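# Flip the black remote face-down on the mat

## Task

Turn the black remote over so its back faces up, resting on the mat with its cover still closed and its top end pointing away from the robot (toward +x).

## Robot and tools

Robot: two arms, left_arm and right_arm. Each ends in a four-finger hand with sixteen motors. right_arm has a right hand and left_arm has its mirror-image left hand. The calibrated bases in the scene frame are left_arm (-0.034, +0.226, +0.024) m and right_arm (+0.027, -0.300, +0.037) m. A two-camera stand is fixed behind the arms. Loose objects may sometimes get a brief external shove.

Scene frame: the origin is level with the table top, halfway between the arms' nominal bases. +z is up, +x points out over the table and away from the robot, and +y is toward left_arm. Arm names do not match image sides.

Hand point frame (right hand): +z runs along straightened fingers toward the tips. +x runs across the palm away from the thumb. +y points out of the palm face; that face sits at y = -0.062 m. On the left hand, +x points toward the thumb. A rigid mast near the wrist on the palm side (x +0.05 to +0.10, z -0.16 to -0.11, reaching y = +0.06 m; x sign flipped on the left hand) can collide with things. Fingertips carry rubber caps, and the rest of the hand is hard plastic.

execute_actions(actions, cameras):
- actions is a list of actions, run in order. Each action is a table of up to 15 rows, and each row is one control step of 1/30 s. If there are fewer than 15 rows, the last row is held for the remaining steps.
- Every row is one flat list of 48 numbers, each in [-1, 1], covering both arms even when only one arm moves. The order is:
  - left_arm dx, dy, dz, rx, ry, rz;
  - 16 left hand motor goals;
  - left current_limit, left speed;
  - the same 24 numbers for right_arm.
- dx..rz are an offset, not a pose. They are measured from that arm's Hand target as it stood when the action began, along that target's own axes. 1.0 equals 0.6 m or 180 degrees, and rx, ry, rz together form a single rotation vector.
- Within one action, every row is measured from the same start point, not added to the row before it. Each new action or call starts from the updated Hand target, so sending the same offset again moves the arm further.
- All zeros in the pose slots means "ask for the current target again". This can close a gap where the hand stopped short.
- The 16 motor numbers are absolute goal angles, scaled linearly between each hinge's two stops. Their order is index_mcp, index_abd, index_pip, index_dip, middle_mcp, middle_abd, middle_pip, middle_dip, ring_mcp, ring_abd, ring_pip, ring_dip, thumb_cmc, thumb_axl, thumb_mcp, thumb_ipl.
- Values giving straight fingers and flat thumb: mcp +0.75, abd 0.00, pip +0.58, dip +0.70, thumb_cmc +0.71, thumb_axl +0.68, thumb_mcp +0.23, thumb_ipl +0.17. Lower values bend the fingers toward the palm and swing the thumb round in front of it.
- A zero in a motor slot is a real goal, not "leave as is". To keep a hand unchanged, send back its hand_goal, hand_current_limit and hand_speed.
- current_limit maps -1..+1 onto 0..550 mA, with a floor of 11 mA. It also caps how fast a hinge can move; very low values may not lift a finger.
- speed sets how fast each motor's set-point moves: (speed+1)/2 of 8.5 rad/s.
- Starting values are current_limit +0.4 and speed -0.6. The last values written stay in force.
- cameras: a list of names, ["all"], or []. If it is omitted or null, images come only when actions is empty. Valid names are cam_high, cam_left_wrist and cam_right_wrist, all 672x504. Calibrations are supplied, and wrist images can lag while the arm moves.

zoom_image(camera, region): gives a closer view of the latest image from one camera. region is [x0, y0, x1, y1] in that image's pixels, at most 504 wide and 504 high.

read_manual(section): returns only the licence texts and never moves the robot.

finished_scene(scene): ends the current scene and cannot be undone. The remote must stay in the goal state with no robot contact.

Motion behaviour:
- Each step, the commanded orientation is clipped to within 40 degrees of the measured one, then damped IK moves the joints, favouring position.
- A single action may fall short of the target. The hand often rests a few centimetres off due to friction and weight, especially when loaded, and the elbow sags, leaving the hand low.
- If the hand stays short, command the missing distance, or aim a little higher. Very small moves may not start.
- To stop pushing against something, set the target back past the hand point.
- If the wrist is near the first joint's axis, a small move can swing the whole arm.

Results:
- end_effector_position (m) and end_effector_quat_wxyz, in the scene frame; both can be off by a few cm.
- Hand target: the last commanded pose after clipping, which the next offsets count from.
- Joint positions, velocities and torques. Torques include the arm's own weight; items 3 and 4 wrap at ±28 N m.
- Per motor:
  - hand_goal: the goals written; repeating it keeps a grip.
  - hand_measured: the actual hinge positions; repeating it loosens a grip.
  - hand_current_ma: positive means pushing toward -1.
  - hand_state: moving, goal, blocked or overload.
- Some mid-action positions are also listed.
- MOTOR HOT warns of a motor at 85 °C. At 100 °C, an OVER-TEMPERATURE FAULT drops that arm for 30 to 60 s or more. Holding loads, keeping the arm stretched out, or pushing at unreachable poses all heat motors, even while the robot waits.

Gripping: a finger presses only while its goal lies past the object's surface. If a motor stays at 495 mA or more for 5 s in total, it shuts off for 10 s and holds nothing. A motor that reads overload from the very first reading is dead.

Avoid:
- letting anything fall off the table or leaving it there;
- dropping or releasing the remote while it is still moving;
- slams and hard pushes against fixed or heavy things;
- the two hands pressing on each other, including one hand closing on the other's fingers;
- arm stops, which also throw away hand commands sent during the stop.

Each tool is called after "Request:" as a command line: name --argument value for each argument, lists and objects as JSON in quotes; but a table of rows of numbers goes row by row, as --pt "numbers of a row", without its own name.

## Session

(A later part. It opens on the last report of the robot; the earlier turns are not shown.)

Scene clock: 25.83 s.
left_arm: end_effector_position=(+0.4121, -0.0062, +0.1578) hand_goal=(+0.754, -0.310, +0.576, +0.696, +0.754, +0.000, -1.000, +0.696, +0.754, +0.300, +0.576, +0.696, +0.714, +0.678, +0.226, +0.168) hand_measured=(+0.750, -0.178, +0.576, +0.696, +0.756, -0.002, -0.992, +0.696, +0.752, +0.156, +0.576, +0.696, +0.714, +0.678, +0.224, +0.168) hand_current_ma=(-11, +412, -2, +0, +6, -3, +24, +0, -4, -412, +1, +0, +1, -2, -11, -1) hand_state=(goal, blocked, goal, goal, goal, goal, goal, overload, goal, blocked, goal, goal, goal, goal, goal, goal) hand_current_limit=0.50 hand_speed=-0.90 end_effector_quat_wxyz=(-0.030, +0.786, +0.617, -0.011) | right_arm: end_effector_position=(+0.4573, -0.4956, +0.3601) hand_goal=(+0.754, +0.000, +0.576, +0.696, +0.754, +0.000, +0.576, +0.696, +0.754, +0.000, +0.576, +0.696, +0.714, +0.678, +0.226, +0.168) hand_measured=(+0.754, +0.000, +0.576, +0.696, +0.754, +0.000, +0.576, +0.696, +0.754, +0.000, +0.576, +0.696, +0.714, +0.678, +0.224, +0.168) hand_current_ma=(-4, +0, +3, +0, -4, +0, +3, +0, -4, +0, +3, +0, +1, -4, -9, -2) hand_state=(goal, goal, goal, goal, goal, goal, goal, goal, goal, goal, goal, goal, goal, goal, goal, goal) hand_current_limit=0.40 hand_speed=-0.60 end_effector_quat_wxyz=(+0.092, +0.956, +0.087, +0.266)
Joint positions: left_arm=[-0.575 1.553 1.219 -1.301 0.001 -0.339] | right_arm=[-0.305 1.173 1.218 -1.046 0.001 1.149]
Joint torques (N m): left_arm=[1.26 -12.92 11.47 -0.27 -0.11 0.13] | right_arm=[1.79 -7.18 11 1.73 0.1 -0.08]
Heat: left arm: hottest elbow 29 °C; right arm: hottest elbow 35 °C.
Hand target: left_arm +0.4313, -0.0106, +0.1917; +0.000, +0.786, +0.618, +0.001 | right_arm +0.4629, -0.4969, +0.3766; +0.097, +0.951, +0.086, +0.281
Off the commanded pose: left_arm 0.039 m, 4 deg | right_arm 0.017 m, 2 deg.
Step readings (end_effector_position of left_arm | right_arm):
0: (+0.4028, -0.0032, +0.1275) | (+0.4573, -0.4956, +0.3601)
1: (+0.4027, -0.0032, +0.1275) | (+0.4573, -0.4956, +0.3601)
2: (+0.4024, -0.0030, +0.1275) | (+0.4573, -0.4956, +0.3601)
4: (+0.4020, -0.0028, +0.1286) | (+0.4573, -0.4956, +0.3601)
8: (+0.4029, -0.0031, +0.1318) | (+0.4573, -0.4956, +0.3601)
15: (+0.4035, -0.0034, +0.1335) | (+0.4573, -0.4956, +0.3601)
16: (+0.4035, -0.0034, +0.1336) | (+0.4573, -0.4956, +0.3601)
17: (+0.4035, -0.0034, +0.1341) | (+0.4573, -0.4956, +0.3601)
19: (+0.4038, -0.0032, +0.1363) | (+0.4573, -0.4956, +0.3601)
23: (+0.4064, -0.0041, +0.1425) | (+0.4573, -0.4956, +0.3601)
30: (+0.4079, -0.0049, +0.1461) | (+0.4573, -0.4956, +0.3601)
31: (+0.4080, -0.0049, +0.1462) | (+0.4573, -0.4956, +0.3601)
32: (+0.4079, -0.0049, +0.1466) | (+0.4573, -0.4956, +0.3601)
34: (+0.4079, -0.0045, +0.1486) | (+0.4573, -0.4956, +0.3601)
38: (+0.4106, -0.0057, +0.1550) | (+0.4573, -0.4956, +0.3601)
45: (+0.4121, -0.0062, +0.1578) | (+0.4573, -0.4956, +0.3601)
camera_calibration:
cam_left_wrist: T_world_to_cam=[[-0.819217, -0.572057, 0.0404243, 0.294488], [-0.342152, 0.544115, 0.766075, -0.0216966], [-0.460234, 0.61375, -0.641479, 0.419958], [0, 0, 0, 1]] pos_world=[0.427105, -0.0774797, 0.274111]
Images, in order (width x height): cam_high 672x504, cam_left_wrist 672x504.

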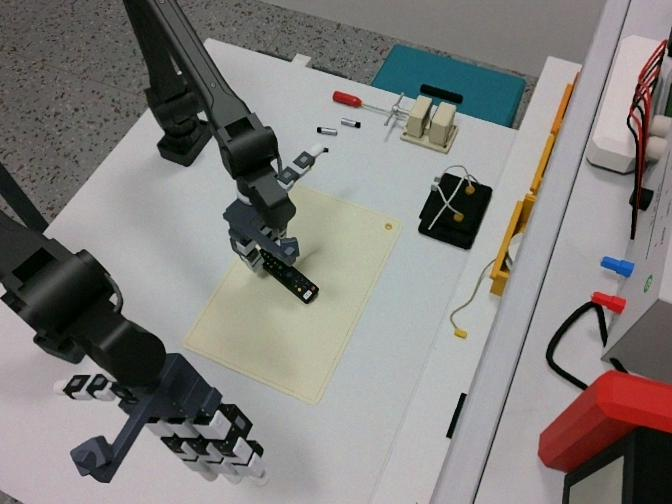

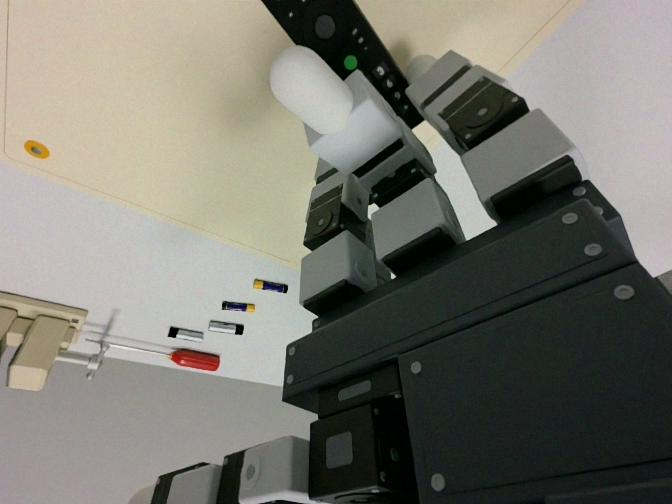

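Request:
execute_actions --actions '[[[0,0.006,-0.025,0,0,0,0.754,-0.31,0.576,0.696,0.754,0,-1,0.696,0.754,0.30,0.576,0.696,0.714,0.678,0.226,0.168,0.5,-0.9,0,0,0,0,0,0,0.754,0,0.576,0.696,0.754,0,0.576,0.696,0.754,0,0.576,0.696,0.714,0.678,0.226,0.168,0.4,-0.6]],[[0,0.008,-0.025,0,0,0,0.754,-0.31,0.576,0.696,0.754,0,-1,0.696,0.754,0.30,0.576,0.696,0.714,0.678,0.226,0.168,0.5,-0.9,0,0,0,0,0,0,0.754,0,0.576,0.696,0.754,0,0.576,0.696,0.754,0,0.576,0.696,0.714,0.678,0.226,0.168,0.4,-0.6]]]' --cameras '["cam_left_wrist","cam_high"]'

Request:
zoom_image --camera "cam_high" --region '[220, 210, 340, 320]'

Scene clock: 27.87 s.
left_arm: end_effector_position=(+0.4219, -0.0093, +0.1892) hand_goal=(+0.754, -0.310, +0.576, +0.696, +0.754, +0.000, -1.000, +0.696, +0.754, +0.300, +0.576, +0.696, +0.714, +0.678, +0.226, +0.168) hand_measured=(+0.754, -0.178, +0.576, +0.696, +0.756, -0.002, -0.992, +0.696, +0.752, +0.156, +0.576, +0.696, +0.714, +0.678, +0.224, +0.168) hand_current_ma=(-2, +412, -2, +0, +6, -3, +24, +0, -7, -412, +1, +0, +1, -2, -11, -1) hand_state=(goal, blocked, goal, goal, goal, goal, goal, overload, goal, blocked, goal, goal, goal, goal, goal, goal) hand_current_limit=0.50 hand_speed=-0.90 end_effector_quat_wxyz=(-0.028, +0.786, +0.617, -0.010) | right_arm: end_effector_position=(+0.4573, -0.4956, +0.3601) hand_goal=(+0.754, +0.000, +0.576, +0.696, +0.754, +0.000, +0.576, +0.696, +0.754, +0.000, +0.576, +0.696, +0.714, +0.678, +0.226, +0.168) hand_measured=(+0.754, +0.000, +0.576, +0.696, +0.754, +0.000, +0.576, +0.696, +0.754, +0.000, +0.576, +0.696, +0.714, +0.678, +0.224, +0.168) hand_current_ma=(-4, +0, +3, +0, -4, +0, +3, +0, -4, +0, +3, +0, +1, -4, -9, -2) hand_state=(goal, goal, goal, goal, goal, goal, goal, goal, goal, goal, goal, goal, goal, goal, goal, goal) hand_current_limit=0.40 hand_speed=-0.60 end_effector_quat_wxyz=(+0.092, +0.956, +0.087, +0.266)
Joint positions: left_arm=[-0.569 1.551 1.303 -1.382 0.001 -0.333] | right_arm=[-0.305 1.173 1.218 -1.046 0.001 1.149]
Joint torques (N m): left_arm=[1.26 -12.86 11.81 -0.25 -0.1 0.1] | right_arm=[1.2 -7.18 11.17 1.85 0.14 -0.05]
Heat: left arm: hottest elbow 29 °C; right arm: hottest elbow 35 °C.
Hand target: left_arm +0.4394, -0.0126, +0.2216; +0.000, +0.786, +0.618, +0.001 | right_arm +0.4629, -0.4969, +0.3766; +0.097, +0.951, +0.086, +0.281
Off the commanded pose: left_arm 0.037 m, 3 deg | right_arm 0.017 m, 2 deg.
Step readings (end_effector_position of left_arm | right_arm):
0: (+0.4121, -0.0062, +0.1578) | (+0.4573, -0.4956, +0.3601)
1: (+0.4121, -0.0062, +0.1579) | (+0.4573, -0.4956, +0.3601)
2: (+0.4118, -0.0061, +0.1583) | (+0.4573, -0.4956, +0.3601)
4: (+0.4117, -0.0058, +0.1608) | (+0.4573, -0.4956, +0.3601)
8: (+0.4148, -0.0070, +0.1687) | (+0.4573, -0.4956, +0.3601)
15: (+0.4165, -0.0077, +0.1727) | (+0.4573, -0.4956, +0.3601)
16: (+0.4165, -0.0077, +0.1727) | (+0.4573, -0.4956, +0.3601)
17: (+0.4163, -0.0076, +0.1733) | (+0.4573, -0.4956, +0.3601)
19: (+0.4161, -0.0073, +0.1760) | (+0.4573, -0.4956, +0.3601)
23: (+0.4201, -0.0086, +0.1850) | (+0.4573, -0.4956, +0.3601)
30: (+0.4220, -0.0094, +0.1892) | (+0.4573, -0.4956, +0.3601)
camera_calibration:
cam_left_wrist: T_world_to_cam=[[-0.81913, -0.572291, 0.0388441, 0.299681], [-0.345032, 0.545685, 0.763663, -0.0389835], [-0.458234, 0.612137, -0.644446, 0.446241], [0, 0, 0, 1]] pos_world=[0.43651, -0.0803833, 0.305708]
Images, in order (width x height): cam_high 672x504, cam_left_wrist 672x504.

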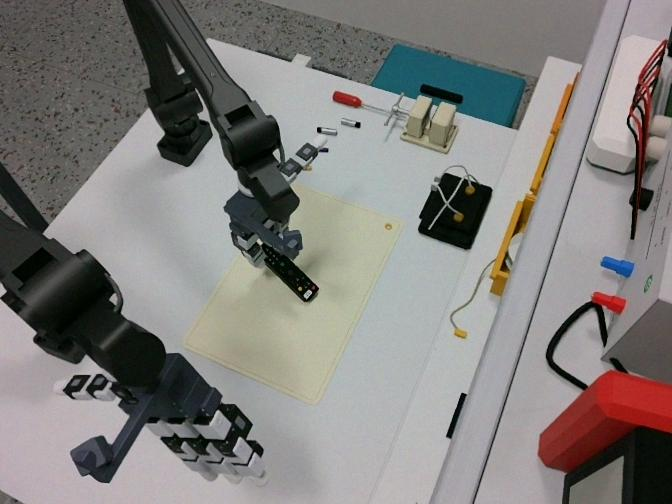

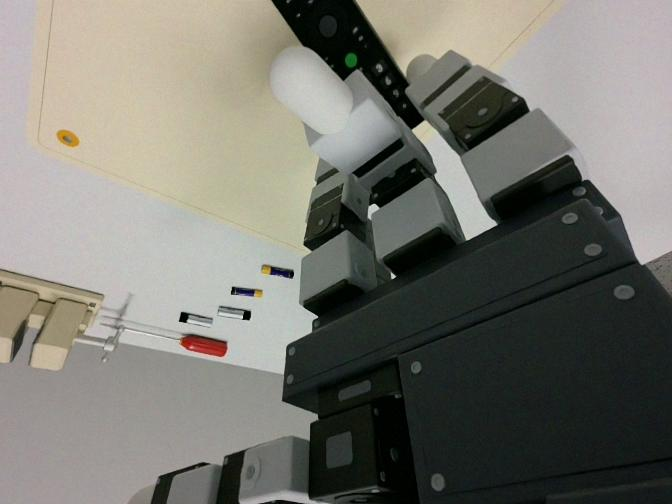

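Scaled by 4.200.

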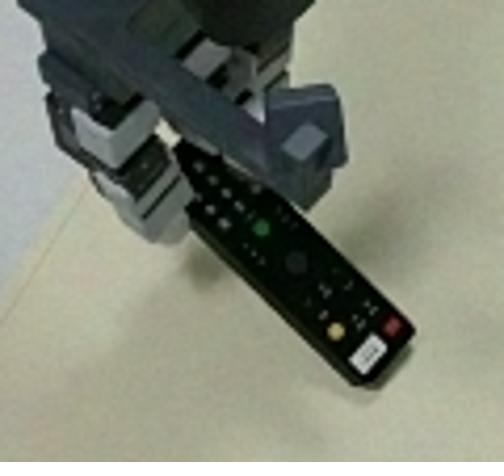

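Request:
execute_actions --actions '[[[0,0.021,-0.019,0,0,0,0.754,-0.31,0.576,0.696,0.754,0,-1,0.696,0.754,0.30,0.576,0.696,0.714,0.678,0.226,0.168,0.5,-0.9,0,0,0,0,0,0,0.754,0,0.576,0.696,0.754,0,0.576,0.696,0.754,0,0.576,0.696,0.714,0.678,0.226,0.168,0.4,-0.6]],[[0,0.0215,-0.019,0,0,0,0.754,-0.31,0.576,0.696,0.754,0,-1,0.696,0.754,0.30,0.576,0.696,0.714,0.678,0.226,0.168,0.5,-0.9,0,0,0,0,0,0,0.754,0,0.576,0.696,0.754,0,0.576,0.696,0.754,0,0.576,0.696,0.714,0.678,0.226,0.168,0.4,-0.6]],[[0,0.0225,-0.012,0,0,0,0.754,-0.31,0.576,0.696,0.754,0,-1,0.696,0.754,0.30,0.576,0.696,0.714,0.678,0.226,0.168,0.5,-0.9,0,0,0,0,0,0,0.754,0,0.576,0.696,0.754,0,0.576,0.696,0.754,0,0.576,0.696,0.714,0.678,0.226,0.168,0.4,-0.6]],[[0,0.0225,-0.012,0,0,0,0.754,-0.31,0.576,0.696,0.754,0,-1,0.696,0.754,0.30,0.576,0.696,0.714,0.678,0.226,0.168,0.5,-0.9,0,0,0,0,0,0,0.754,0,0.576,0.696,0.754,0,0.576,0.696,0.754,0,0.576,0.696,0.714,0.678,0.226,0.168,0.4,-0.6]]]' --cameras '["cam_left_wrist","cam_high"]'

Request:
zoom_image --camera "cam_high" --region '[220, 210, 340, 320]'

Scene clock: 31.40 s.
left_arm: end_effector_position=(+0.4728, -0.0225, +0.2348) hand_goal=(+0.754, -0.310, +0.576, +0.696, +0.754, +0.000, -1.000, +0.696, +0.754, +0.300, +0.576, +0.696, +0.714, +0.678, +0.226, +0.168) hand_measured=(+0.752, -0.178, +0.576, +0.696, +0.756, -0.002, -0.992, +0.696, +0.754, +0.156, +0.576, +0.696, +0.714, +0.678, +0.224, +0.168) hand_current_ma=(-5, +413, +1, +0, +6, -3, +24, +0, +0, -412, +2, +2, +1, -2, -11, -1) hand_state=(goal, blocked, goal, goal, goal, goal, goal, overload, goal, blocked, goal, goal, goal, goal, goal, goal) hand_current_limit=0.50 hand_speed=-0.90 end_effector_quat_wxyz=(-0.020, +0.786, +0.618, -0.008) | right_arm: end_effector_position=(+0.4573, -0.4956, +0.3601) hand_goal=(+0.754, +0.000, +0.576, +0.696, +0.754, +0.000, +0.576, +0.696, +0.754, +0.000, +0.576, +0.696, +0.714, +0.678, +0.226, +0.168) hand_measured=(+0.754, +0.000, +0.576, +0.696, +0.754, +0.000, +0.576, +0.696, +0.754, +0.000, +0.576, +0.696, +0.714, +0.678, +0.224, +0.168) hand_current_ma=(-4, +0, +3, +0, -4, +0, +3, +0, -4, +0, +3, +0, +1, -4, -9, -2) hand_state=(goal, goal, goal, goal, goal, goal, goal, goal, goal, goal, goal, goal, goal, goal, goal, goal) hand_current_limit=0.40 hand_speed=-0.60 end_effector_quat_wxyz=(+0.092, +0.956, +0.087, +0.266)
Joint positions: left_arm=[-0.535 1.648 1.539 -1.505 0 -0.3] | right_arm=[-0.305 1.173 1.218 -1.046 0.001 1.149]
Joint torques (N m): left_arm=[1.32 -12.69 12.42 -0.1 -0.04 0.11] | right_arm=[1.55 -7.06 11 1.81 0.12 -0.05]
Heat: left arm: hottest elbow 30 °C; right arm: hottest elbow 35 °C.
Hand target: left_arm +0.4904, -0.0250, +0.2588; +0.000, +0.786, +0.618, +0.001 | right_arm +0.4629, -0.4969, +0.3766; +0.097, +0.951, +0.086, +0.281
Off the commanded pose: left_arm 0.030 m, 3 deg | right_arm 0.017 m, 2 deg.
Step readings (end_effector_position of left_arm | right_arm):
0: (+0.4219, -0.0094, +0.1892) | (+0.4573, -0.4956, +0.3601)
1: (+0.4219, -0.0094, +0.1893) | (+0.4573, -0.4956, +0.3601)
2: (+0.4219, -0.0092, +0.1900) | (+0.4573, -0.4956, +0.3601)
4: (+0.4230, -0.0091, +0.1940) | (+0.4573, -0.4956, +0.3601)
8: (+0.4309, -0.0110, +0.2072) | (+0.4573, -0.4956, +0.3601)
15: (+0.4350, -0.0124, +0.2142) | (+0.4573, -0.4956, +0.3601)
16: (+0.4348, -0.0121, +0.2137) | (+0.4573, -0.4956, +0.3601)
17: (+0.4350, -0.0120, +0.2137) | (+0.4573, -0.4956, +0.3601)
19: (+0.4369, -0.0122, +0.2146) | (+0.4573, -0.4956, +0.3601)
23: (+0.4436, -0.0147, +0.2195) | (+0.4573, -0.4956, +0.3601)
30: (+0.4468, -0.0153, +0.2235) | (+0.4573, -0.4956, +0.3601)
31: (+0.4469, -0.0153, +0.2235) | (+0.4573, -0.4956, +0.3601)
32: (+0.4470, -0.0155, +0.2235) | (+0.4573, -0.4956, +0.3601)
34: (+0.4495, -0.0164, +0.2245) | (+0.4573, -0.4956, +0.3601)
38: (+0.4567, -0.0185, +0.2288) | (+0.4573, -0.4956, +0.3601)
45: (+0.4594, -0.0187, +0.2294) | (+0.4573, -0.4956, +0.3601)
46: (+0.4594, -0.0186, +0.2293) | (+0.4573, -0.4956, +0.3601)
47: (+0.4598, -0.0187, +0.2297) | (+0.4573, -0.4956, +0.3601)
49: (+0.4625, -0.0200, +0.2313) | (+0.4573, -0.4956, +0.3601)
53: (+0.4706, -0.0224, +0.2347) | (+0.4573, -0.4956, +0.3601)
60: (+0.4728, -0.0225, +0.2346) | (+0.4573, -0.4956, +0.3601)
camera_calibration:
cam_left_wrist: T_world_to_cam=[[-0.81942, -0.572236, 0.0331055, 0.333623], [-0.355654, 0.552877, 0.75355, -0.0415809], [-0.449512, 0.6057, -0.656557, 0.505527], [0, 0, 0, 1]] pos_world=[0.485829, -0.0922971, 0.352196]
Images, in order (width x height): cam_high 672x504, cam_left_wrist 672x504.

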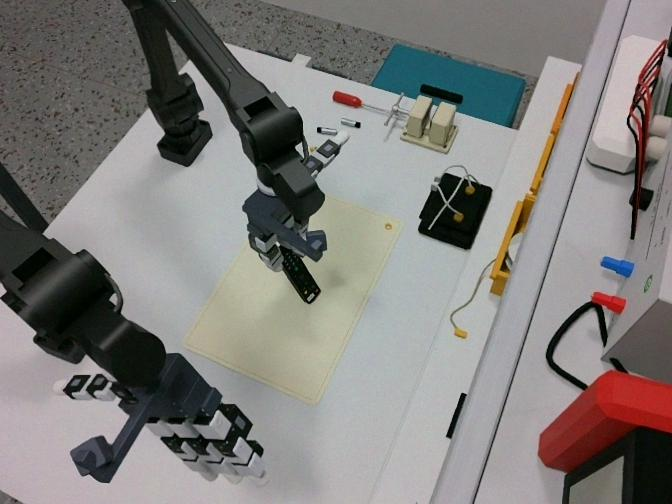

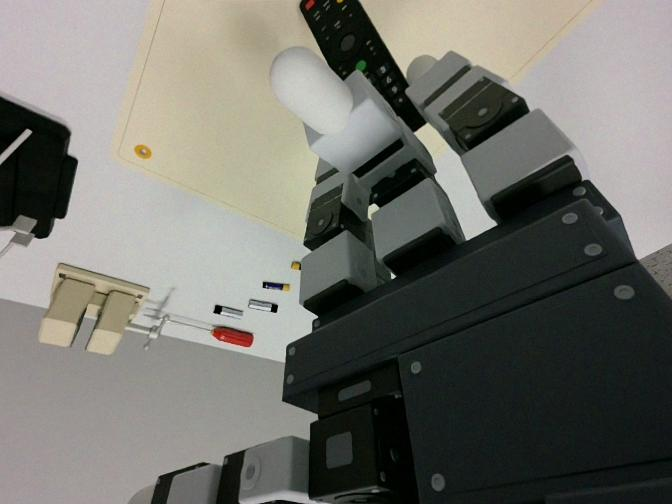

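Scaled by 4.200.

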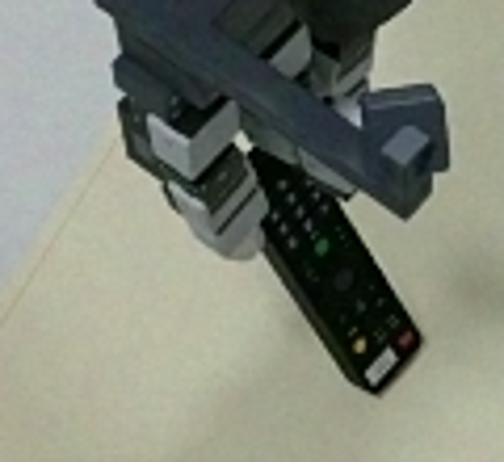

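Request:
execute_actions --actions '[[[0,0.028,0.001,0,0,0,0.754,-0.31,0.576,0.696,0.754,0,-1,0.696,0.754,0.30,0.576,0.696,0.714,0.678,0.226,0.168,0.5,-0.9,0,0,0,0,0,0,0.754,0,0.576,0.696,0.754,0,0.576,0.696,0.754,0,0.576,0.696,0.714,0.678,0.226,0.168,0.4,-0.6]],[[0,0.028,0.002,0,0,0,0.754,-0.31,0.576,0.696,0.754,0,-1,0.696,0.754,0.30,0.576,0.696,0.714,0.678,0.226,0.168,0.5,-0.9,0,0,0,0,0,0,0.754,0,0.576,0.696,0.754,0,0.576,0.696,0.754,0,0.576,0.696,0.714,0.678,0.226,0.168,0.4,-0.6]]]' --cameras '["cam_left_wrist","cam_high"]'

Request:
zoom_image --camera "cam_high" --region '[240, 210, 360, 320]'

Request:
zoom_image --camera "cam_left_wrist" --region '[240, 0, 500, 180]'

Scene clock: 34.23 s.
left_arm: end_effector_position=(+0.5061, -0.0316, +0.2421) hand_goal=(+0.754, -0.310, +0.576, +0.696, +0.754, +0.000, -1.000, +0.696, +0.754, +0.300, +0.576, +0.696, +0.714, +0.678, +0.226, +0.168) hand_measured=(+0.758, -0.178, +0.580, +0.698, +0.756, -0.002, -0.992, +0.696, +0.766, +0.156, +0.584, +0.702, +0.714, +0.678, +0.224, +0.168) hand_current_ma=(+14, +412, +9, +3, +6, -3, +24, +0, +42, -412, +24, +20, +1, -2, -11, -1) hand_state=(goal, blocked, goal, goal, goal, goal, goal, overload, goal, blocked, goal, goal, goal, goal, goal, goal) hand_current_limit=0.50 hand_speed=-0.90 end_effector_quat_wxyz=(-0.014, +0.787, +0.617, -0.006) | right_arm: end_effector_position=(+0.4573, -0.4956, +0.3601) hand_goal=(+0.754, +0.000, +0.576, +0.696, +0.754, +0.000, +0.576, +0.696, +0.754, +0.000, +0.576, +0.696, +0.714, +0.678, +0.226, +0.168) hand_measured=(+0.754, +0.000, +0.576, +0.696, +0.754, +0.000, +0.576, +0.696, +0.754, +0.000, +0.576, +0.696, +0.714, +0.678, +0.224, +0.168) hand_current_ma=(-4, +0, +3, +0, -4, +0, +3, +0, -4, +0, +3, +0, +1, -4, -9, -2) hand_state=(goal, goal, goal, goal, goal, goal, goal, goal, goal, goal, goal, goal, goal, goal, goal, goal) hand_current_limit=0.40 hand_speed=-0.60 end_effector_quat_wxyz=(+0.092, +0.956, +0.087, +0.266)
Joint positions: left_arm=[-0.517 1.726 1.656 -1.531 0 -0.281] | right_arm=[-0.305 1.173 1.218 -1.046 0.001 1.149]
Joint torques (N m): left_arm=[1.03 -13.33 12.03 0.24 -0.04 0.15] | right_arm=[1.44 -7.12 11.17 1.62 0.12 -0.06]
Heat: left arm: hottest elbow 31 °C; right arm: hottest elbow 36 °C.
Hand target: left_arm +0.5230, -0.0328, +0.2571; +0.000, +0.786, +0.618, +0.001 | right_arm +0.4629, -0.4969, +0.3766; +0.097, +0.951, +0.086, +0.281
Off the commanded pose: left_arm 0.023 m, 2 deg | right_arm 0.017 m, 2 deg.
Step readings (end_effector_position of left_arm | right_arm):
0: (+0.4727, -0.0224, +0.2348) | (+0.4573, -0.4956, +0.3601)
1: (+0.4728, -0.0225, +0.2349) | (+0.4573, -0.4956, +0.3601)
2: (+0.4732, -0.0226, +0.2348) | (+0.4573, -0.4956, +0.3601)
4: (+0.4767, -0.0240, +0.2358) | (+0.4573, -0.4956, +0.3601)
8: (+0.4864, -0.0268, +0.2371) | (+0.4573, -0.4956, +0.3601)
15: (+0.4892, -0.0267, +0.2371) | (+0.4573, -0.4956, +0.3601)
16: (+0.4893, -0.0267, +0.2372) | (+0.4573, -0.4956, +0.3601)
17: (+0.4897, -0.0270, +0.2374) | (+0.4573, -0.4956, +0.3601)
19: (+0.4933, -0.0285, +0.2379) | (+0.4573, -0.4956, +0.3601)
23: (+0.5027, -0.0312, +0.2415) | (+0.4573, -0.4956, +0.3601)
30: (+0.5060, -0.0315, +0.2421) | (+0.4573, -0.4956, +0.3601)
camera_calibration:
cam_left_wrist: T_world_to_cam=[[-0.820177, -0.571417, 0.0281412, 0.357018], [-0.363636, 0.558652, 0.745437, -0.0240213], [-0.441677, 0.601157, -0.665981, 0.529034], [0, 0, 0, 1]] pos_world=[0.517745, -0.100607, 0.360186]
Images, in order (width x height): cam_high 672x504, cam_left_wrist 672x504.

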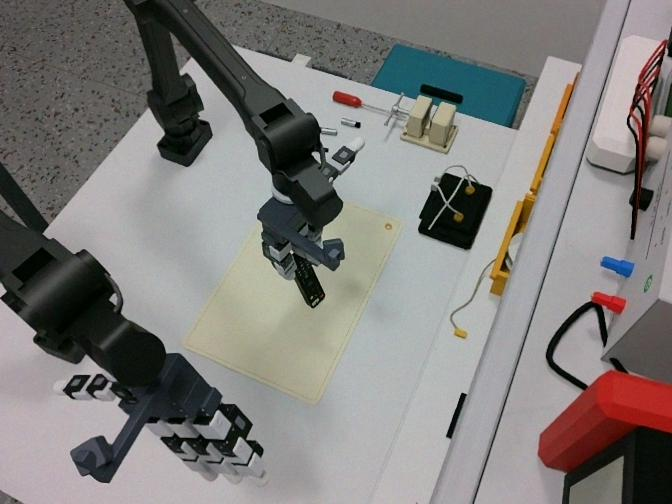

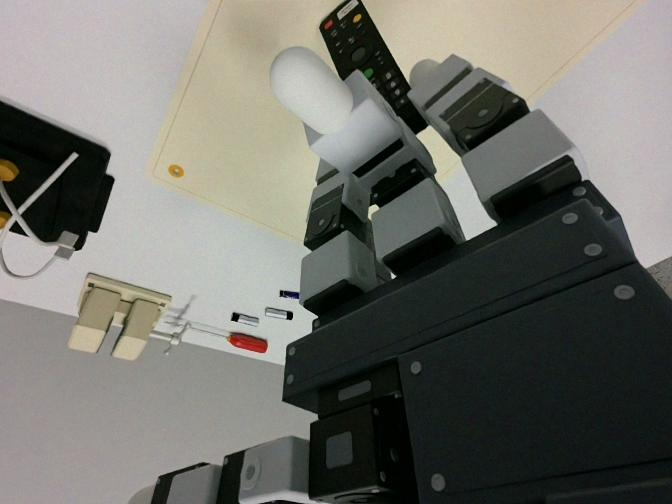

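Scaled by 4.200.

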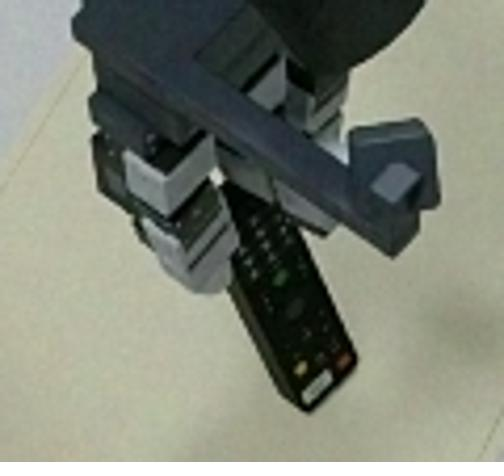

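Scaled by 1.938.

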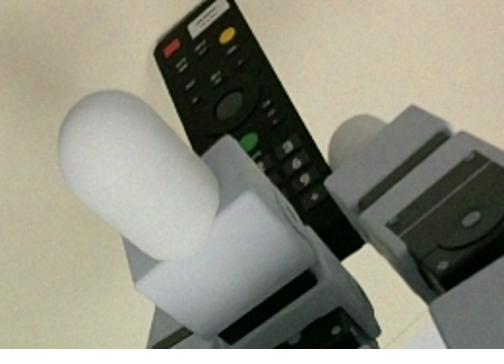

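Request:
execute_actions --actions '[[[-0.02825,0.00508,0,0,0,0.06889,0.754,-0.31,0.576,0.696,0.754,0,-1,0.696,0.754,0.30,0.576,0.696,0.714,0.678,0.226,0.168,0.5,-0.9,0,0,0,0,0,0,0.754,0,0.576,0.696,0.754,0,0.576,0.696,0.754,0,0.576,0.696,0.714,0.678,0.226,0.168,0.4,-0.6]],[[-0.02825,0.00508,0,0,0,0.06889,0.754,-0.31,0.576,0.696,0.754,0,-1,0.696,0.754,0.30,0.576,0.696,0.714,0.678,0.226,0.168,0.5,-0.9,0,0,0,0,0,0,0.754,0,0.576,0.696,0.754,0,0.576,0.696,0.754,0,0.576,0.696,0.714,0.678,0.226,0.168,0.4,-0.6]],[[-0.02825,0.00508,0,0,0,0.06889,0.754,-0.31,0.576,0.696,0.754,0,-1,0.696,0.754,0.30,0.576,0.696,0.714,0.678,0.226,0.168,0.5,-0.9,0,0,0,0,0,0,0.754,0,0.576,0.696,0.754,0,0.576,0.696,0.754,0,0.576,0.696,0.714,0.678,0.226,0.168,0.4,-0.6]]]' --cameras '["cam_left_wrist","cam_high"]'

Request:
zoom_image --camera "cam_high" --region '[240, 210, 360, 320]'

Request:
zoom_image --camera "cam_left_wrist" --region '[240, 0, 500, 180]'

Scene clock: 39.27 s.
left_arm: end_effector_position=(+0.4936, -0.0782, +0.2404) hand_goal=(+0.754, -0.310, +0.576, +0.696, +0.754, +0.000, -1.000, +0.696, +0.754, +0.300, +0.576, +0.696, +0.714, +0.678, +0.226, +0.168) hand_measured=(+0.760, -0.178, +0.580, +0.698, +0.756, -0.002, -0.992, +0.696, +0.750, +0.156, +0.576, +0.698, +0.714, +0.678, +0.224, +0.168) hand_current_ma=(+20, +412, +9, +3, +6, -3, +24, +0, -13, -412, -1, +4, +1, -2, -11, -1) hand_state=(goal, blocked, goal, goal, goal, goal, goal, overload, goal, blocked, goal, goal, goal, goal, goal, goal) hand_current_limit=0.50 hand_speed=-0.90 end_effector_quat_wxyz=(-0.015, +0.942, +0.337, -0.007) | right_arm: end_effector_position=(+0.4573, -0.4956, +0.3601) hand_goal=(+0.754, +0.000, +0.576, +0.696, +0.754, +0.000, +0.576, +0.696, +0.754, +0.000, +0.576, +0.696, +0.714, +0.678, +0.226, +0.168) hand_measured=(+0.754, +0.000, +0.576, +0.696, +0.754, +0.000, +0.576, +0.696, +0.754, +0.000, +0.576, +0.696, +0.714, +0.678, +0.224, +0.168) hand_current_ma=(-4, +0, +3, +0, -4, +0, +3, +0, -4, +0, +3, +0, +1, -4, -9, -2) hand_state=(goal, goal, goal, goal, goal, goal, goal, goal, goal, goal, goal, goal, goal, goal, goal, goal) hand_current_limit=0.40 hand_speed=-0.60 end_effector_quat_wxyz=(+0.092, +0.956, +0.087, +0.266)
Joint positions: left_arm=[-0.506 1.728 1.657 -1.531 -0.009 0.375] | right_arm=[-0.305 1.173 1.218 -1.046 0.001 1.149]
Joint torques (N m): left_arm=[1.2 -13.45 11.9 0.09 0.28 0.11] | right_arm=[1.55 -7 11.02 1.7 0.13 -0.07]
Heat: left arm: hottest elbow 31 °C; right arm: hottest elbow 36 °C.
Hand target: left_arm +0.5092, -0.0819, +0.2572; +0.000, +0.942, +0.335, +0.001 | right_arm +0.4629, -0.4969, +0.3766; +0.097, +0.951, +0.086, +0.281
Off the commanded pose: left_arm 0.023 m, 2 deg | right_arm 0.017 m, 2 deg.
Step readings (end_effector_position of left_arm | right_arm):
0: (+0.5062, -0.0317, +0.2422) | (+0.4573, -0.4956, +0.3601)
1: (+0.5062, -0.0319, +0.2422) | (+0.4573, -0.4956, +0.3601)
2: (+0.5062, -0.0330, +0.2422) | (+0.4573, -0.4956, +0.3601)
4: (+0.5065, -0.0360, +0.2423) | (+0.4573, -0.4956, +0.3601)
8: (+0.5061, -0.0424, +0.2422) | (+0.4573, -0.4956, +0.3601)
15: (+0.5061, -0.0465, +0.2419) | (+0.4573, -0.4956, +0.3601)
16: (+0.5061, -0.0470, +0.2419) | (+0.4573, -0.4956, +0.3601)
17: (+0.5058, -0.0483, +0.2419) | (+0.4573, -0.4956, +0.3601)
19: (+0.5051, -0.0520, +0.2419) | (+0.4573, -0.4956, +0.3601)
23: (+0.5034, -0.0583, +0.2418) | (+0.4573, -0.4956, +0.3601)
30: (+0.5023, -0.0622, +0.2415) | (+0.4573, -0.4956, +0.3601)
31: (+0.5022, -0.0626, +0.2415) | (+0.4573, -0.4956, +0.3601)
32: (+0.5016, -0.0639, +0.2415) | (+0.4573, -0.4956, +0.3601)
34: (+0.5002, -0.0671, +0.2414) | (+0.4573, -0.4956, +0.3601)
38: (+0.4969, -0.0734, +0.2412) | (+0.4573, -0.4956, +0.3601)
45: (+0.4943, -0.0773, +0.2407) | (+0.4573, -0.4956, +0.3601)
camera_calibration:
cam_left_wrist: T_world_to_cam=[[-0.998561, 0.0359086, 0.039829, 0.453007], [0.0536263, 0.668258, 0.741994, -0.197847], [0.000027943, 0.743063, -0.669222, 0.344337], [0, 0, 0, 1]] pos_world=[0.462955, -0.139918, 0.359197]
Images, in order (width x height): cam_high 672x504, cam_left_wrist 672x504.

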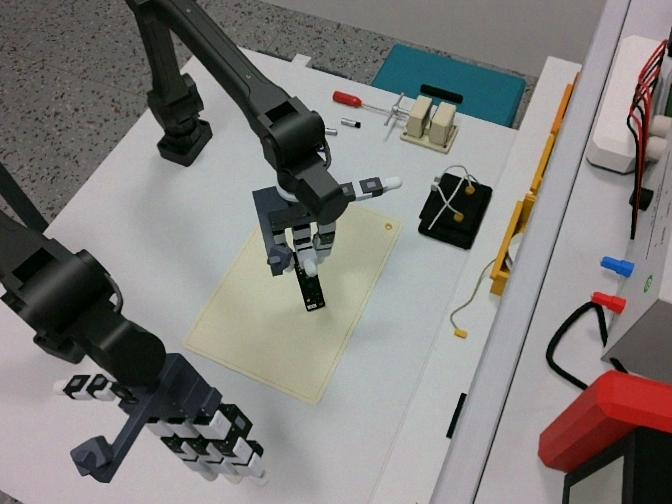

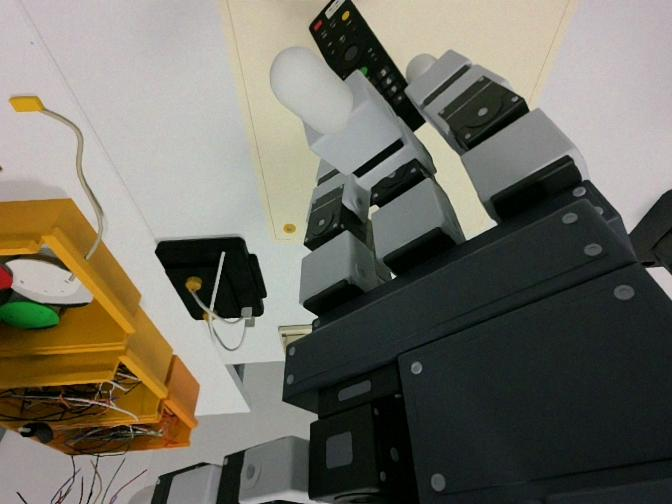

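Scaled by 4.200.

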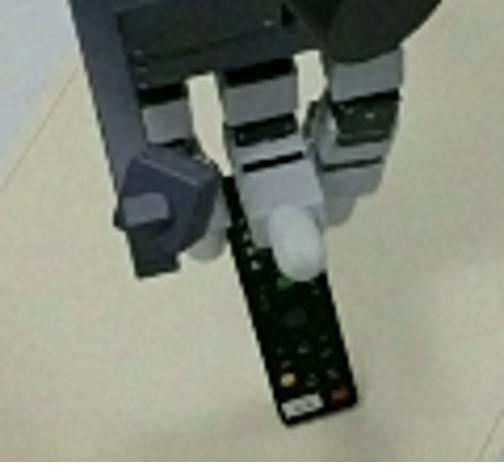

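Scaled by 1.938.

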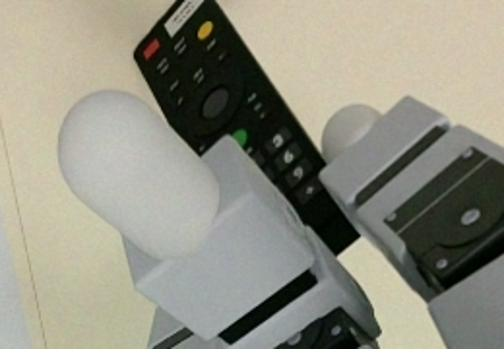

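Request:
execute_actions --actions '[[[-0.02825,0.00508,0,0,0,0.06889,0.754,-0.31,0.576,0.696,0.754,0,-1,0.696,0.754,0.30,0.576,0.696,0.714,0.678,0.226,0.168,0.5,-0.9,0,0,0,0,0,0,0.754,0,0.576,0.696,0.754,0,0.576,0.696,0.754,0,0.576,0.696,0.714,0.678,0.226,0.168,0.4,-0.6]],[[-0.02825,0.00508,0,0,0,0.06889,0.754,-0.31,0.576,0.696,0.754,0,-1,0.696,0.754,0.30,0.576,0.696,0.714,0.678,0.226,0.168,0.5,-0.9,0,0,0,0,0,0,0.754,0,0.576,0.696,0.754,0,0.576,0.696,0.754,0,0.576,0.696,0.714,0.678,0.226,0.168,0.4,-0.6]],[[-0.02825,0.00508,0,0,0,0.06889,0.754,-0.31,0.576,0.696,0.754,0,-1,0.696,0.754,0.30,0.576,0.696,0.714,0.678,0.226,0.168,0.5,-0.9,0,0,0,0,0,0,0.754,0,0.576,0.696,0.754,0,0.576,0.696,0.754,0,0.576,0.696,0.714,0.678,0.226,0.168,0.4,-0.6]],[[-0.02825,0.00508,0,0,0,0.06889,0.754,-0.31,0.576,0.696,0.754,0,-1,0.696,0.754,0.30,0.576,0.696,0.714,0.678,0.226,0.168,0.5,-0.9,0,0,0,0,0,0,0.754,0,0.576,0.696,0.754,0,0.576,0.696,0.754,0,0.576,0.696,0.714,0.678,0.226,0.168,0.4,-0.6]]]' --cameras '["cam_left_wrist","cam_high"]'

Scene clock: 42.47 s.
left_arm: end_effector_position=(+0.4360, -0.1140, +0.2371) hand_goal=(+0.754, -0.310, +0.576, +0.696, +0.754, +0.000, -1.000, +0.696, +0.754, +0.300, +0.576, +0.696, +0.714, +0.678, +0.226, +0.168) hand_measured=(+0.762, -0.178, +0.580, +0.698, +0.756, -0.002, -0.992, +0.696, +0.744, +0.156, +0.572, +0.696, +0.714, +0.678, +0.224, +0.168) hand_current_ma=(+26, +413, +12, +3, +6, -3, +24, +0, -31, -412, -9, -1, +1, -2, -11, -1) hand_state=(goal, blocked, goal, goal, goal, goal, goal, overload, goal, blocked, goal, goal, goal, goal, goal, goal) hand_current_limit=0.50 hand_speed=-0.90 end_effector_quat_wxyz=(-0.010, +0.996, -0.090, -0.015) | right_arm: end_effector_position=(+0.4573, -0.4956, +0.3601) hand_goal=(+0.754, +0.000, +0.576, +0.696, +0.754, +0.000, +0.576, +0.696, +0.754, +0.000, +0.576, +0.696, +0.714, +0.678, +0.226, +0.168) hand_measured=(+0.754, +0.000, +0.576, +0.696, +0.754, +0.000, +0.576, +0.696, +0.754, +0.000, +0.576, +0.696, +0.714, +0.678, +0.224, +0.168) hand_current_ma=(-4, +0, +3, +0, -4, +0, +3, +0, -4, +0, +3, +0, +1, -4, -9, -2) hand_state=(goal, goal, goal, goal, goal, goal, goal, goal, goal, goal, goal, goal, goal, goal, goal, goal) hand_current_limit=0.40 hand_speed=-0.60 end_effector_quat_wxyz=(+0.092, +0.956, +0.087, +0.266)
Joint positions: left_arm=[-0.498 1.747 1.671 -1.531 -0.007 1.25] | right_arm=[-0.305 1.173 1.218 -1.046 0.001 1.149]
Joint torques (N m): left_arm=[1.32 -13.86 12.15 -0.14 0.27 0.15] | right_arm=[1.55 -7.59 11.1 1.81 0.13 -0.09]
Heat: left arm: hottest elbow 32 °C; right arm: hottest elbow 36 °C.
Hand target: left_arm +0.4517, -0.1160, +0.2570; +0.000, +0.996, -0.091, +0.001 | right_arm +0.4629, -0.4969, +0.3766; +0.097, +0.951, +0.086, +0.281
Off the commanded pose: left_arm 0.025 m, 2 deg | right_arm 0.017 m, 2 deg.
Step readings (end_effector_position of left_arm | right_arm):
0: (+0.4936, -0.0783, +0.2404) | (+0.4573, -0.4956, +0.3601)
1: (+0.4935, -0.0785, +0.2404) | (+0.4573, -0.4956, +0.3601)
2: (+0.4928, -0.0793, +0.2404) | (+0.4573, -0.4956, +0.3601)
4: (+0.4906, -0.0823, +0.2402) | (+0.4573, -0.4956, +0.3601)
8: (+0.4864, -0.0871, +0.2397) | (+0.4573, -0.4956, +0.3601)
15: (+0.4830, -0.0903, +0.2388) | (+0.4573, -0.4956, +0.3601)
16: (+0.4827, -0.0906, +0.2388) | (+0.4573, -0.4956, +0.3601)
17: (+0.4818, -0.0913, +0.2388) | (+0.4573, -0.4956, +0.3601)
19: (+0.4788, -0.0938, +0.2386) | (+0.4573, -0.4956, +0.3601)
23: (+0.4732, -0.0981, +0.2380) | (+0.4573, -0.4956, +0.3601)
30: (+0.4690, -0.1010, +0.2373) | (+0.4573, -0.4956, +0.3601)
31: (+0.4688, -0.1012, +0.2372) | (+0.4573, -0.4956, +0.3601)
32: (+0.4677, -0.1020, +0.2374) | (+0.4573, -0.4956, +0.3601)
34: (+0.4642, -0.1038, +0.2372) | (+0.4573, -0.4956, +0.3601)
38: (+0.4578, -0.1067, +0.2369) | (+0.4573, -0.4956, +0.3601)
45: (+0.4538, -0.1090, +0.2367) | (+0.4573, -0.4956, +0.3601)
46: (+0.4534, -0.1094, +0.2367) | (+0.4573, -0.4956, +0.3601)
47: (+0.4521, -0.1098, +0.2368) | (+0.4573, -0.4956, +0.3601)
49: (+0.4481, -0.1109, +0.2369) | (+0.4573, -0.4956, +0.3601)
53: (+0.4414, -0.1123, +0.2367) | (+0.4573, -0.4956, +0.3601)
60: (+0.4374, -0.1134, +0.2366) | (+0.4573, -0.4956, +0.3601)
camera_calibration:
cam_left_wrist: T_world_to_cam=[[-0.61773, 0.78471, 0.0513824, 0.313395], [0.566805, 0.398997, 0.720786, -0.417712], [0.545107, 0.474375, -0.69125, 0.105637], [0, 0, 0, 1]] pos_world=[0.372771, -0.12937, 0.357999]
Images, in order (width x height): cam_high 672x504, cam_left_wrist 672x504.

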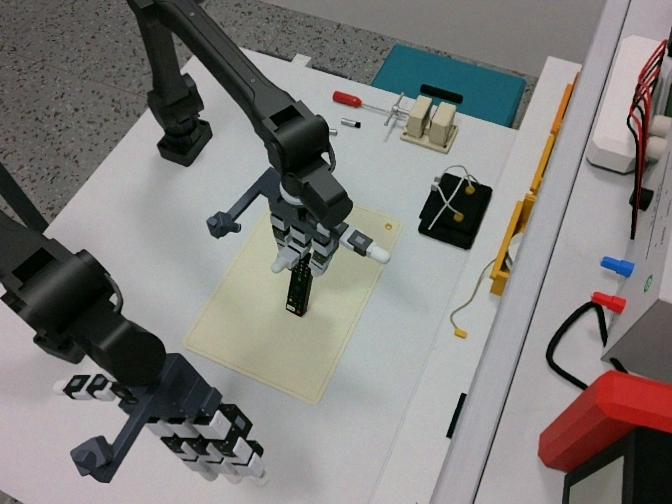

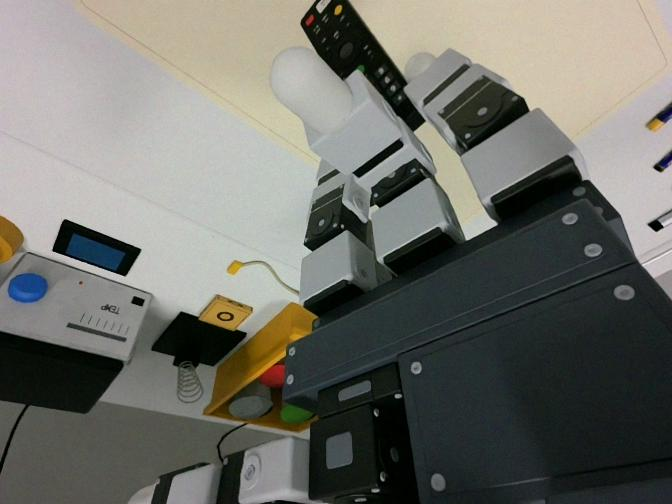

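Request:
execute_actions --actions '[[[-0.01795,0.02438,-0.001,0,0,0.06889,0.754,-0.31,0.576,0.696,0.754,0,-1,0.696,0.754,0.30,0.576,0.696,0.714,0.678,0.226,0.168,0.5,-0.9,0,0,0,0,0,0,0.754,0,0.576,0.696,0.754,0,0.576,0.696,0.754,0,0.576,0.696,0.714,0.678,0.226,0.168,0.4,-0.6]],[[-0.01405,0.02178,-0.001,0,0,0.06889,0.754,-0.31,0.576,0.696,0.754,0,-1,0.696,0.754,0.30,0.576,0.696,0.714,0.678,0.226,0.168,0.5,-0.9,0,0,0,0,0,0,0.754,0,0.576,0.696,0.754,0,0.576,0.696,0.754,0,0.576,0.696,0.714,0.678,0.226,0.168,0.4,-0.6]],[[-0.01075,0.01828,-0.001,0,0,0.06889,0.754,-0.31,0.576,0.696,0.754,0,-1,0.696,0.754,0.30,0.576,0.696,0.714,0.678,0.226,0.168,0.5,-0.9,0,0,0,0,0,0,0.754,0,0.576,0.696,0.754,0,0.576,0.696,0.754,0,0.576,0.696,0.714,0.678,0.226,0.168,0.4,-0.6]],[[-0.00845,0.01428,-0.001,0,0,0.06889,0.754,-0.31,0.576,0.696,0.754,0,-1,0.696,0.754,0.30,0.576,0.696,0.714,0.678,0.226,0.168,0.5,-0.9,0,0,0,0,0,0,0.754,0,0.576,0.696,0.754,0,0.576,0.696,0.754,0,0.576,0.696,0.714,0.678,0.226,0.168,0.4,-0.6]]]' --cameras '["cam_left_wrist","cam_high"]'

Request:
zoom_image --camera "cam_high" --region '[240, 210, 360, 330]'

Request:
zoom_image --camera "cam_left_wrist" --region '[240, 0, 500, 180]'

Scene clock: 46.37 s.
left_arm: end_effector_position=(+0.3986, -0.1322, +0.2414) hand_goal=(+0.754, -0.310, +0.576, +0.696, +0.754, +0.000, -1.000, +0.696, +0.754, +0.300, +0.576, +0.696, +0.714, +0.678, +0.226, +0.168) hand_measured=(+0.752, -0.178, +0.576, +0.698, +0.756, -0.002, -0.992, +0.696, +0.758, +0.156, +0.578, +0.696, +0.714, +0.678, +0.224, +0.168) hand_current_ma=(-6, +412, +0, +3, +6, -3, +24, +0, +13, -412, +7, +0, +1, -2, -11, -1) hand_state=(goal, blocked, goal, goal, goal, goal, goal, overload, goal, blocked, goal, goal, goal, goal, goal, goal) hand_current_limit=0.50 hand_speed=-0.90 end_effector_quat_wxyz=(-0.003, +0.872, -0.489, -0.019) | right_arm: end_effector_position=(+0.4573, -0.4956, +0.3601) hand_goal=(+0.754, +0.000, +0.576, +0.696, +0.754, +0.000, +0.576, +0.696, +0.754, +0.000, +0.576, +0.696, +0.714, +0.678, +0.226, +0.168) hand_measured=(+0.754, +0.000, +0.576, +0.696, +0.754, +0.000, +0.576, +0.696, +0.754, +0.000, +0.576, +0.696, +0.714, +0.678, +0.224, +0.168) hand_current_ma=(-4, +0, +3, +0, -4, +0, +3, +0, -4, +0, +3, +0, +1, -4, -9, -2) hand_state=(goal, goal, goal, goal, goal, goal, goal, goal, goal, goal, goal, goal, goal, goal, goal, goal) hand_current_limit=0.40 hand_speed=-0.60 end_effector_quat_wxyz=(+0.092, +0.956, +0.087, +0.266)
Joint positions: left_arm=[-0.536 1.88 1.863 -1.591 -0.005 2.053] | right_arm=[-0.305 1.173 1.218 -1.046 0.001 1.149]
Joint torques (N m): left_arm=[-0.67 -16.15 12.25 -0.28 0.29 0.12] | right_arm=[1.61 -7.41 10.99 1.94 0.12 -0.07]
Heat: left arm: hottest elbow 33 °C; right arm: hottest elbow 37 °C.
Hand target: left_arm +0.4043, -0.1445, +0.2593; -0.001, +0.866, -0.500, +0.000 | right_arm +0.4629, -0.4969, +0.3766; +0.097, +0.951, +0.086, +0.281
Off the commanded pose: left_arm 0.023 m, 3 deg | right_arm 0.017 m, 2 deg.
Step readings (end_effector_position of left_arm | right_arm):
0: (+0.4360, -0.1140, +0.2371) | (+0.4573, -0.4956, +0.3601)
1: (+0.4358, -0.1140, +0.2369) | (+0.4573, -0.4956, +0.3601)
2: (+0.4353, -0.1143, +0.2371) | (+0.4573, -0.4956, +0.3601)
4: (+0.4339, -0.1156, +0.2376) | (+0.4573, -0.4956, +0.3601)
8: (+0.4327, -0.1183, +0.2374) | (+0.4573, -0.4956, +0.3601)
15: (+0.4302, -0.1194, +0.2376) | (+0.4573, -0.4956, +0.3601)
16: (+0.4299, -0.1195, +0.2377) | (+0.4573, -0.4956, +0.3601)
17: (+0.4290, -0.1195, +0.2379) | (+0.4573, -0.4956, +0.3601)
19: (+0.4272, -0.1203, +0.2381) | (+0.4573, -0.4956, +0.3601)
23: (+0.4245, -0.1228, +0.2380) | (+0.4573, -0.4956, +0.3601)
30: (+0.4213, -0.1238, +0.2383) | (+0.4573, -0.4956, +0.3601)
31: (+0.4208, -0.1239, +0.2384) | (+0.4573, -0.4956, +0.3601)
32: (+0.4199, -0.1239, +0.2387) | (+0.4573, -0.4956, +0.3601)
34: (+0.4176, -0.1251, +0.2391) | (+0.4573, -0.4956, +0.3601)
38: (+0.4135, -0.1290, +0.2397) | (+0.4573, -0.4956, +0.3601)
45: (+0.4090, -0.1305, +0.2404) | (+0.4573, -0.4956, +0.3601)
46: (+0.4088, -0.1304, +0.2406) | (+0.4573, -0.4956, +0.3601)
47: (+0.4078, -0.1305, +0.2408) | (+0.4573, -0.4956, +0.3601)
49: (+0.4062, -0.1307, +0.2410) | (+0.4573, -0.4956, +0.3601)
53: (+0.4041, -0.1324, +0.2408) | (+0.4573, -0.4956, +0.3601)
60: (+0.3995, -0.1330, +0.2412) | (+0.4573, -0.4956, +0.3601)
camera_calibration:
cam_left_wrist: T_world_to_cam=[[0.173788, 0.98421, 0.033605, 0.0194872], [0.695056, -0.146762, 0.703817, -0.511549], [0.697635, -0.0989575, -0.709586, 0.00548444], [0, 0, 0, 1]] pos_world=[0.348342, -0.0937125, 0.363273]
Images, in order (width x height): cam_high 672x504, cam_left_wrist 672x504.

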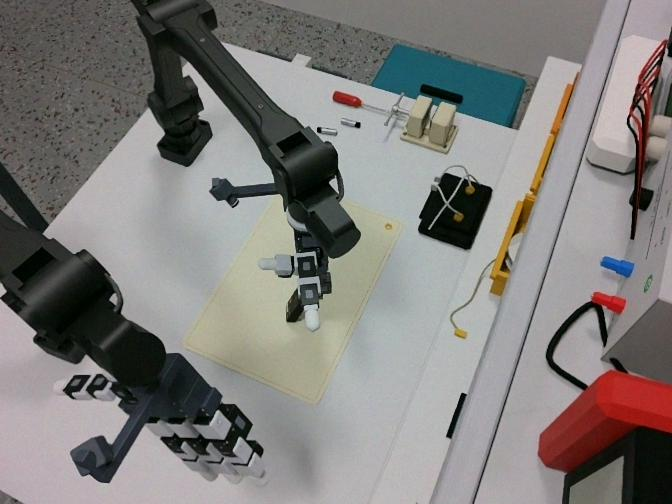

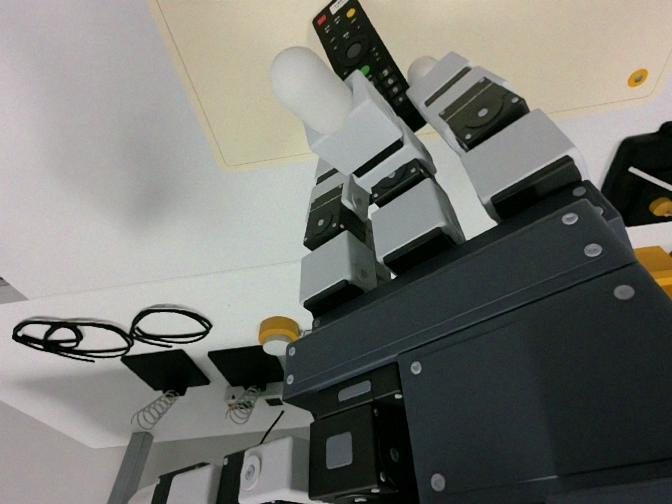

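Scaled by 4.200.

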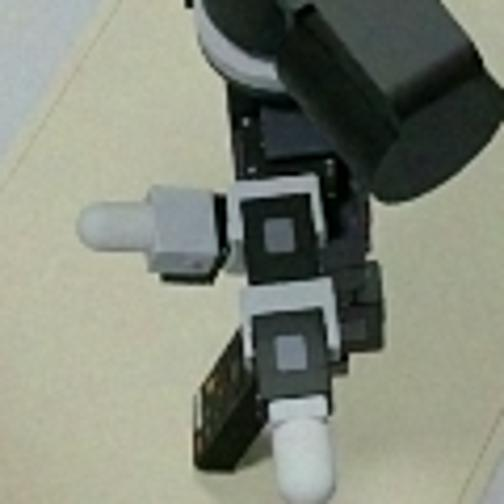

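Scaled by 1.938.

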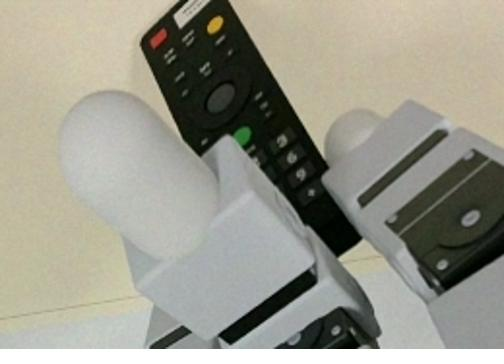

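Request:
execute_actions --actions '[[[0,0.02,0.008,0,0,0,0.754,-0.31,0.576,0.696,0.754,0,-1,0.696,0.754,0.30,0.576,0.696,0.714,0.678,0.226,0.168,0.5,-0.9,0,0,0,0,0,0,0.754,0,0.576,0.696,0.754,0,0.576,0.696,0.754,0,0.576,0.696,0.714,0.678,0.226,0.168,0.4,-0.6]],[[0,0.028,0.004,0,0,0,0.754,-0.31,0.576,0.696,0.754,0,-1,0.696,0.754,0.30,0.576,0.696,0.714,0.678,0.226,0.168,0.5,-0.9,0,0,0,0,0,0,0.754,0,0.576,0.696,0.754,0,0.576,0.696,0.754,0,0.576,0.696,0.714,0.678,0.226,0.168,0.4,-0.6]]]' --cameras '["cam_left_wrist","cam_high"]'

Request:
zoom_image --camera "cam_high" --region '[240, 210, 360, 330]'

Request:
zoom_image --camera "cam_left_wrist" --region '[240, 0, 500, 180]'

Scene clock: 49.80 s.
left_arm: end_effector_position=(+0.3820, -0.1501, +0.2448) hand_goal=(+0.754, -0.310, +0.576, +0.696, +0.754, +0.000, -1.000, +0.696, +0.754, +0.300, +0.576, +0.696, +0.714, +0.678, +0.226, +0.168) hand_measured=(+0.754, -0.178, +0.576, +0.698, +0.756, -0.002, -0.992, +0.696, +0.772, +0.156, +0.586, +0.702, +0.714, +0.678, +0.224, +0.168) hand_current_ma=(+1, +413, +0, +3, +6, -3, +24, +0, +63, -412, +29, +16, +1, -2, -11, -1) hand_state=(goal, blocked, goal, goal, goal, goal, goal, overload, goal, blocked, goal, goal, goal, goal, goal, goal) hand_current_limit=0.50 hand_speed=-0.90 end_effector_quat_wxyz=(-0.003, +0.866, -0.500, -0.015) | right_arm: end_effector_position=(+0.4573, -0.4956, +0.3601) hand_goal=(+0.754, +0.000, +0.576, +0.696, +0.754, +0.000, +0.576, +0.696, +0.754, +0.000, +0.576, +0.696, +0.714, +0.678, +0.226, +0.168) hand_measured=(+0.754, +0.000, +0.576, +0.696, +0.754, +0.000, +0.576, +0.696, +0.754, +0.000, +0.576, +0.696, +0.714, +0.678, +0.224, +0.168) hand_current_ma=(-4, +0, +3, +0, -4, +0, +3, +0, -4, +0, +3, +0, +1, -4, -9, -2) hand_state=(goal, goal, goal, goal, goal, goal, goal, goal, goal, goal, goal, goal, goal, goal, goal, goal) hand_current_limit=0.40 hand_speed=-0.60 end_effector_quat_wxyz=(+0.092, +0.956, +0.087, +0.266)
Joint positions: left_arm=[-0.579 1.867 1.854 -1.588 -0.005 2.035] | right_arm=[-0.305 1.173 1.218 -1.046 0.001 1.149]
Joint torques (N m): left_arm=[-0.85 -17.9 7.64 1.03 0.35 -0.11] | right_arm=[1.9 -7.24 10.96 1.77 0.15 -0.07]
Heat: left arm: hottest elbow 33 °C; right arm: hottest elbow 37 °C.
Hand target: left_arm +0.3792, -0.1589, +0.2519; -0.001, +0.866, -0.500, +0.000 | right_arm +0.4629, -0.4969, +0.3766; +0.097, +0.951, +0.086, +0.281
Off the commanded pose: left_arm 0.012 m, 2 deg | right_arm 0.017 m, 2 deg.
Step readings (end_effector_position of left_arm | right_arm):
0: (+0.3986, -0.1321, +0.2414) | (+0.4573, -0.4956, +0.3601)
1: (+0.3986, -0.1321, +0.2414) | (+0.4573, -0.4956, +0.3601)
2: (+0.3984, -0.1323, +0.2414) | (+0.4573, -0.4956, +0.3601)
4: (+0.3976, -0.1333, +0.2414) | (+0.4573, -0.4956, +0.3601)
8: (+0.3949, -0.1365, +0.2414) | (+0.4573, -0.4956, +0.3601)
15: (+0.3932, -0.1385, +0.2414) | (+0.4573, -0.4956, +0.3601)
16: (+0.3932, -0.1385, +0.2414) | (+0.4573, -0.4956, +0.3601)
17: (+0.3931, -0.1387, +0.2414) | (+0.4573, -0.4956, +0.3601)
19: (+0.3925, -0.1399, +0.2420) | (+0.4573, -0.4956, +0.3601)
23: (+0.3876, -0.1448, +0.2432) | (+0.4573, -0.4956, +0.3601)
30: (+0.3819, -0.1500, +0.2448) | (+0.4573, -0.4956, +0.3601)
camera_calibration:
cam_left_wrist: T_world_to_cam=[[0.198299, 0.97964, 0.031358, 0.0303779], [0.686325, -0.161625, 0.709109, -0.505268], [0.699739, -0.119094, -0.704402, 0.0125438], [0, 0, 0, 1]] pos_world=[0.331977, -0.109929, 0.366173]
Images, in order (width x height): cam_high 672x504, cam_left_wrist 672x504.

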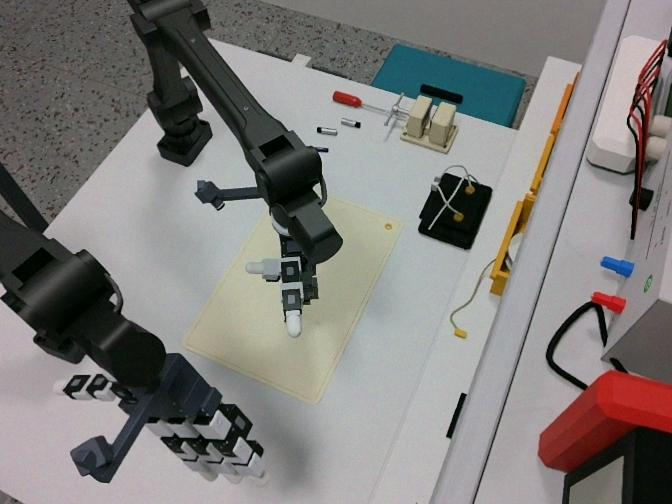

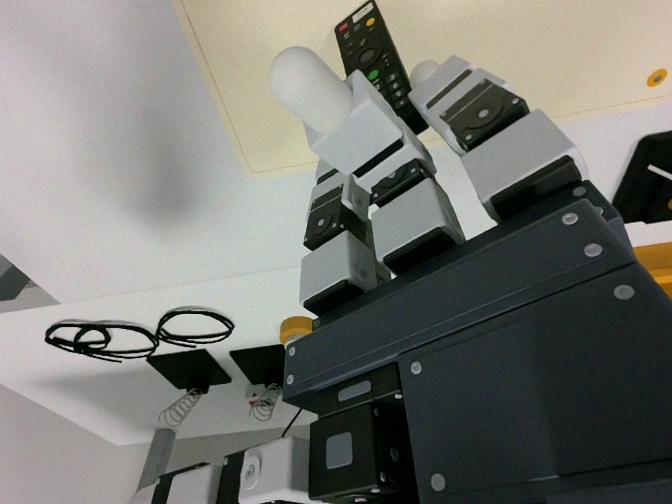

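Scaled by 4.200.

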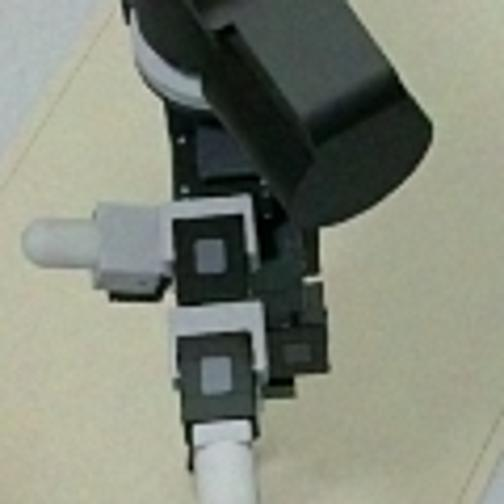

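Scaled by 1.938.

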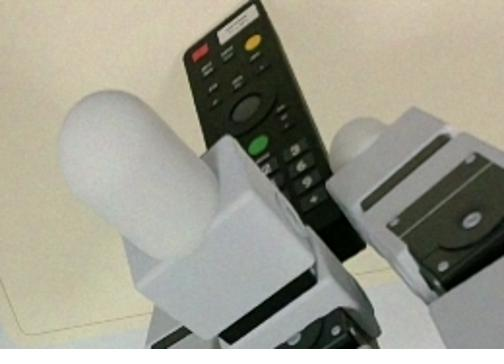

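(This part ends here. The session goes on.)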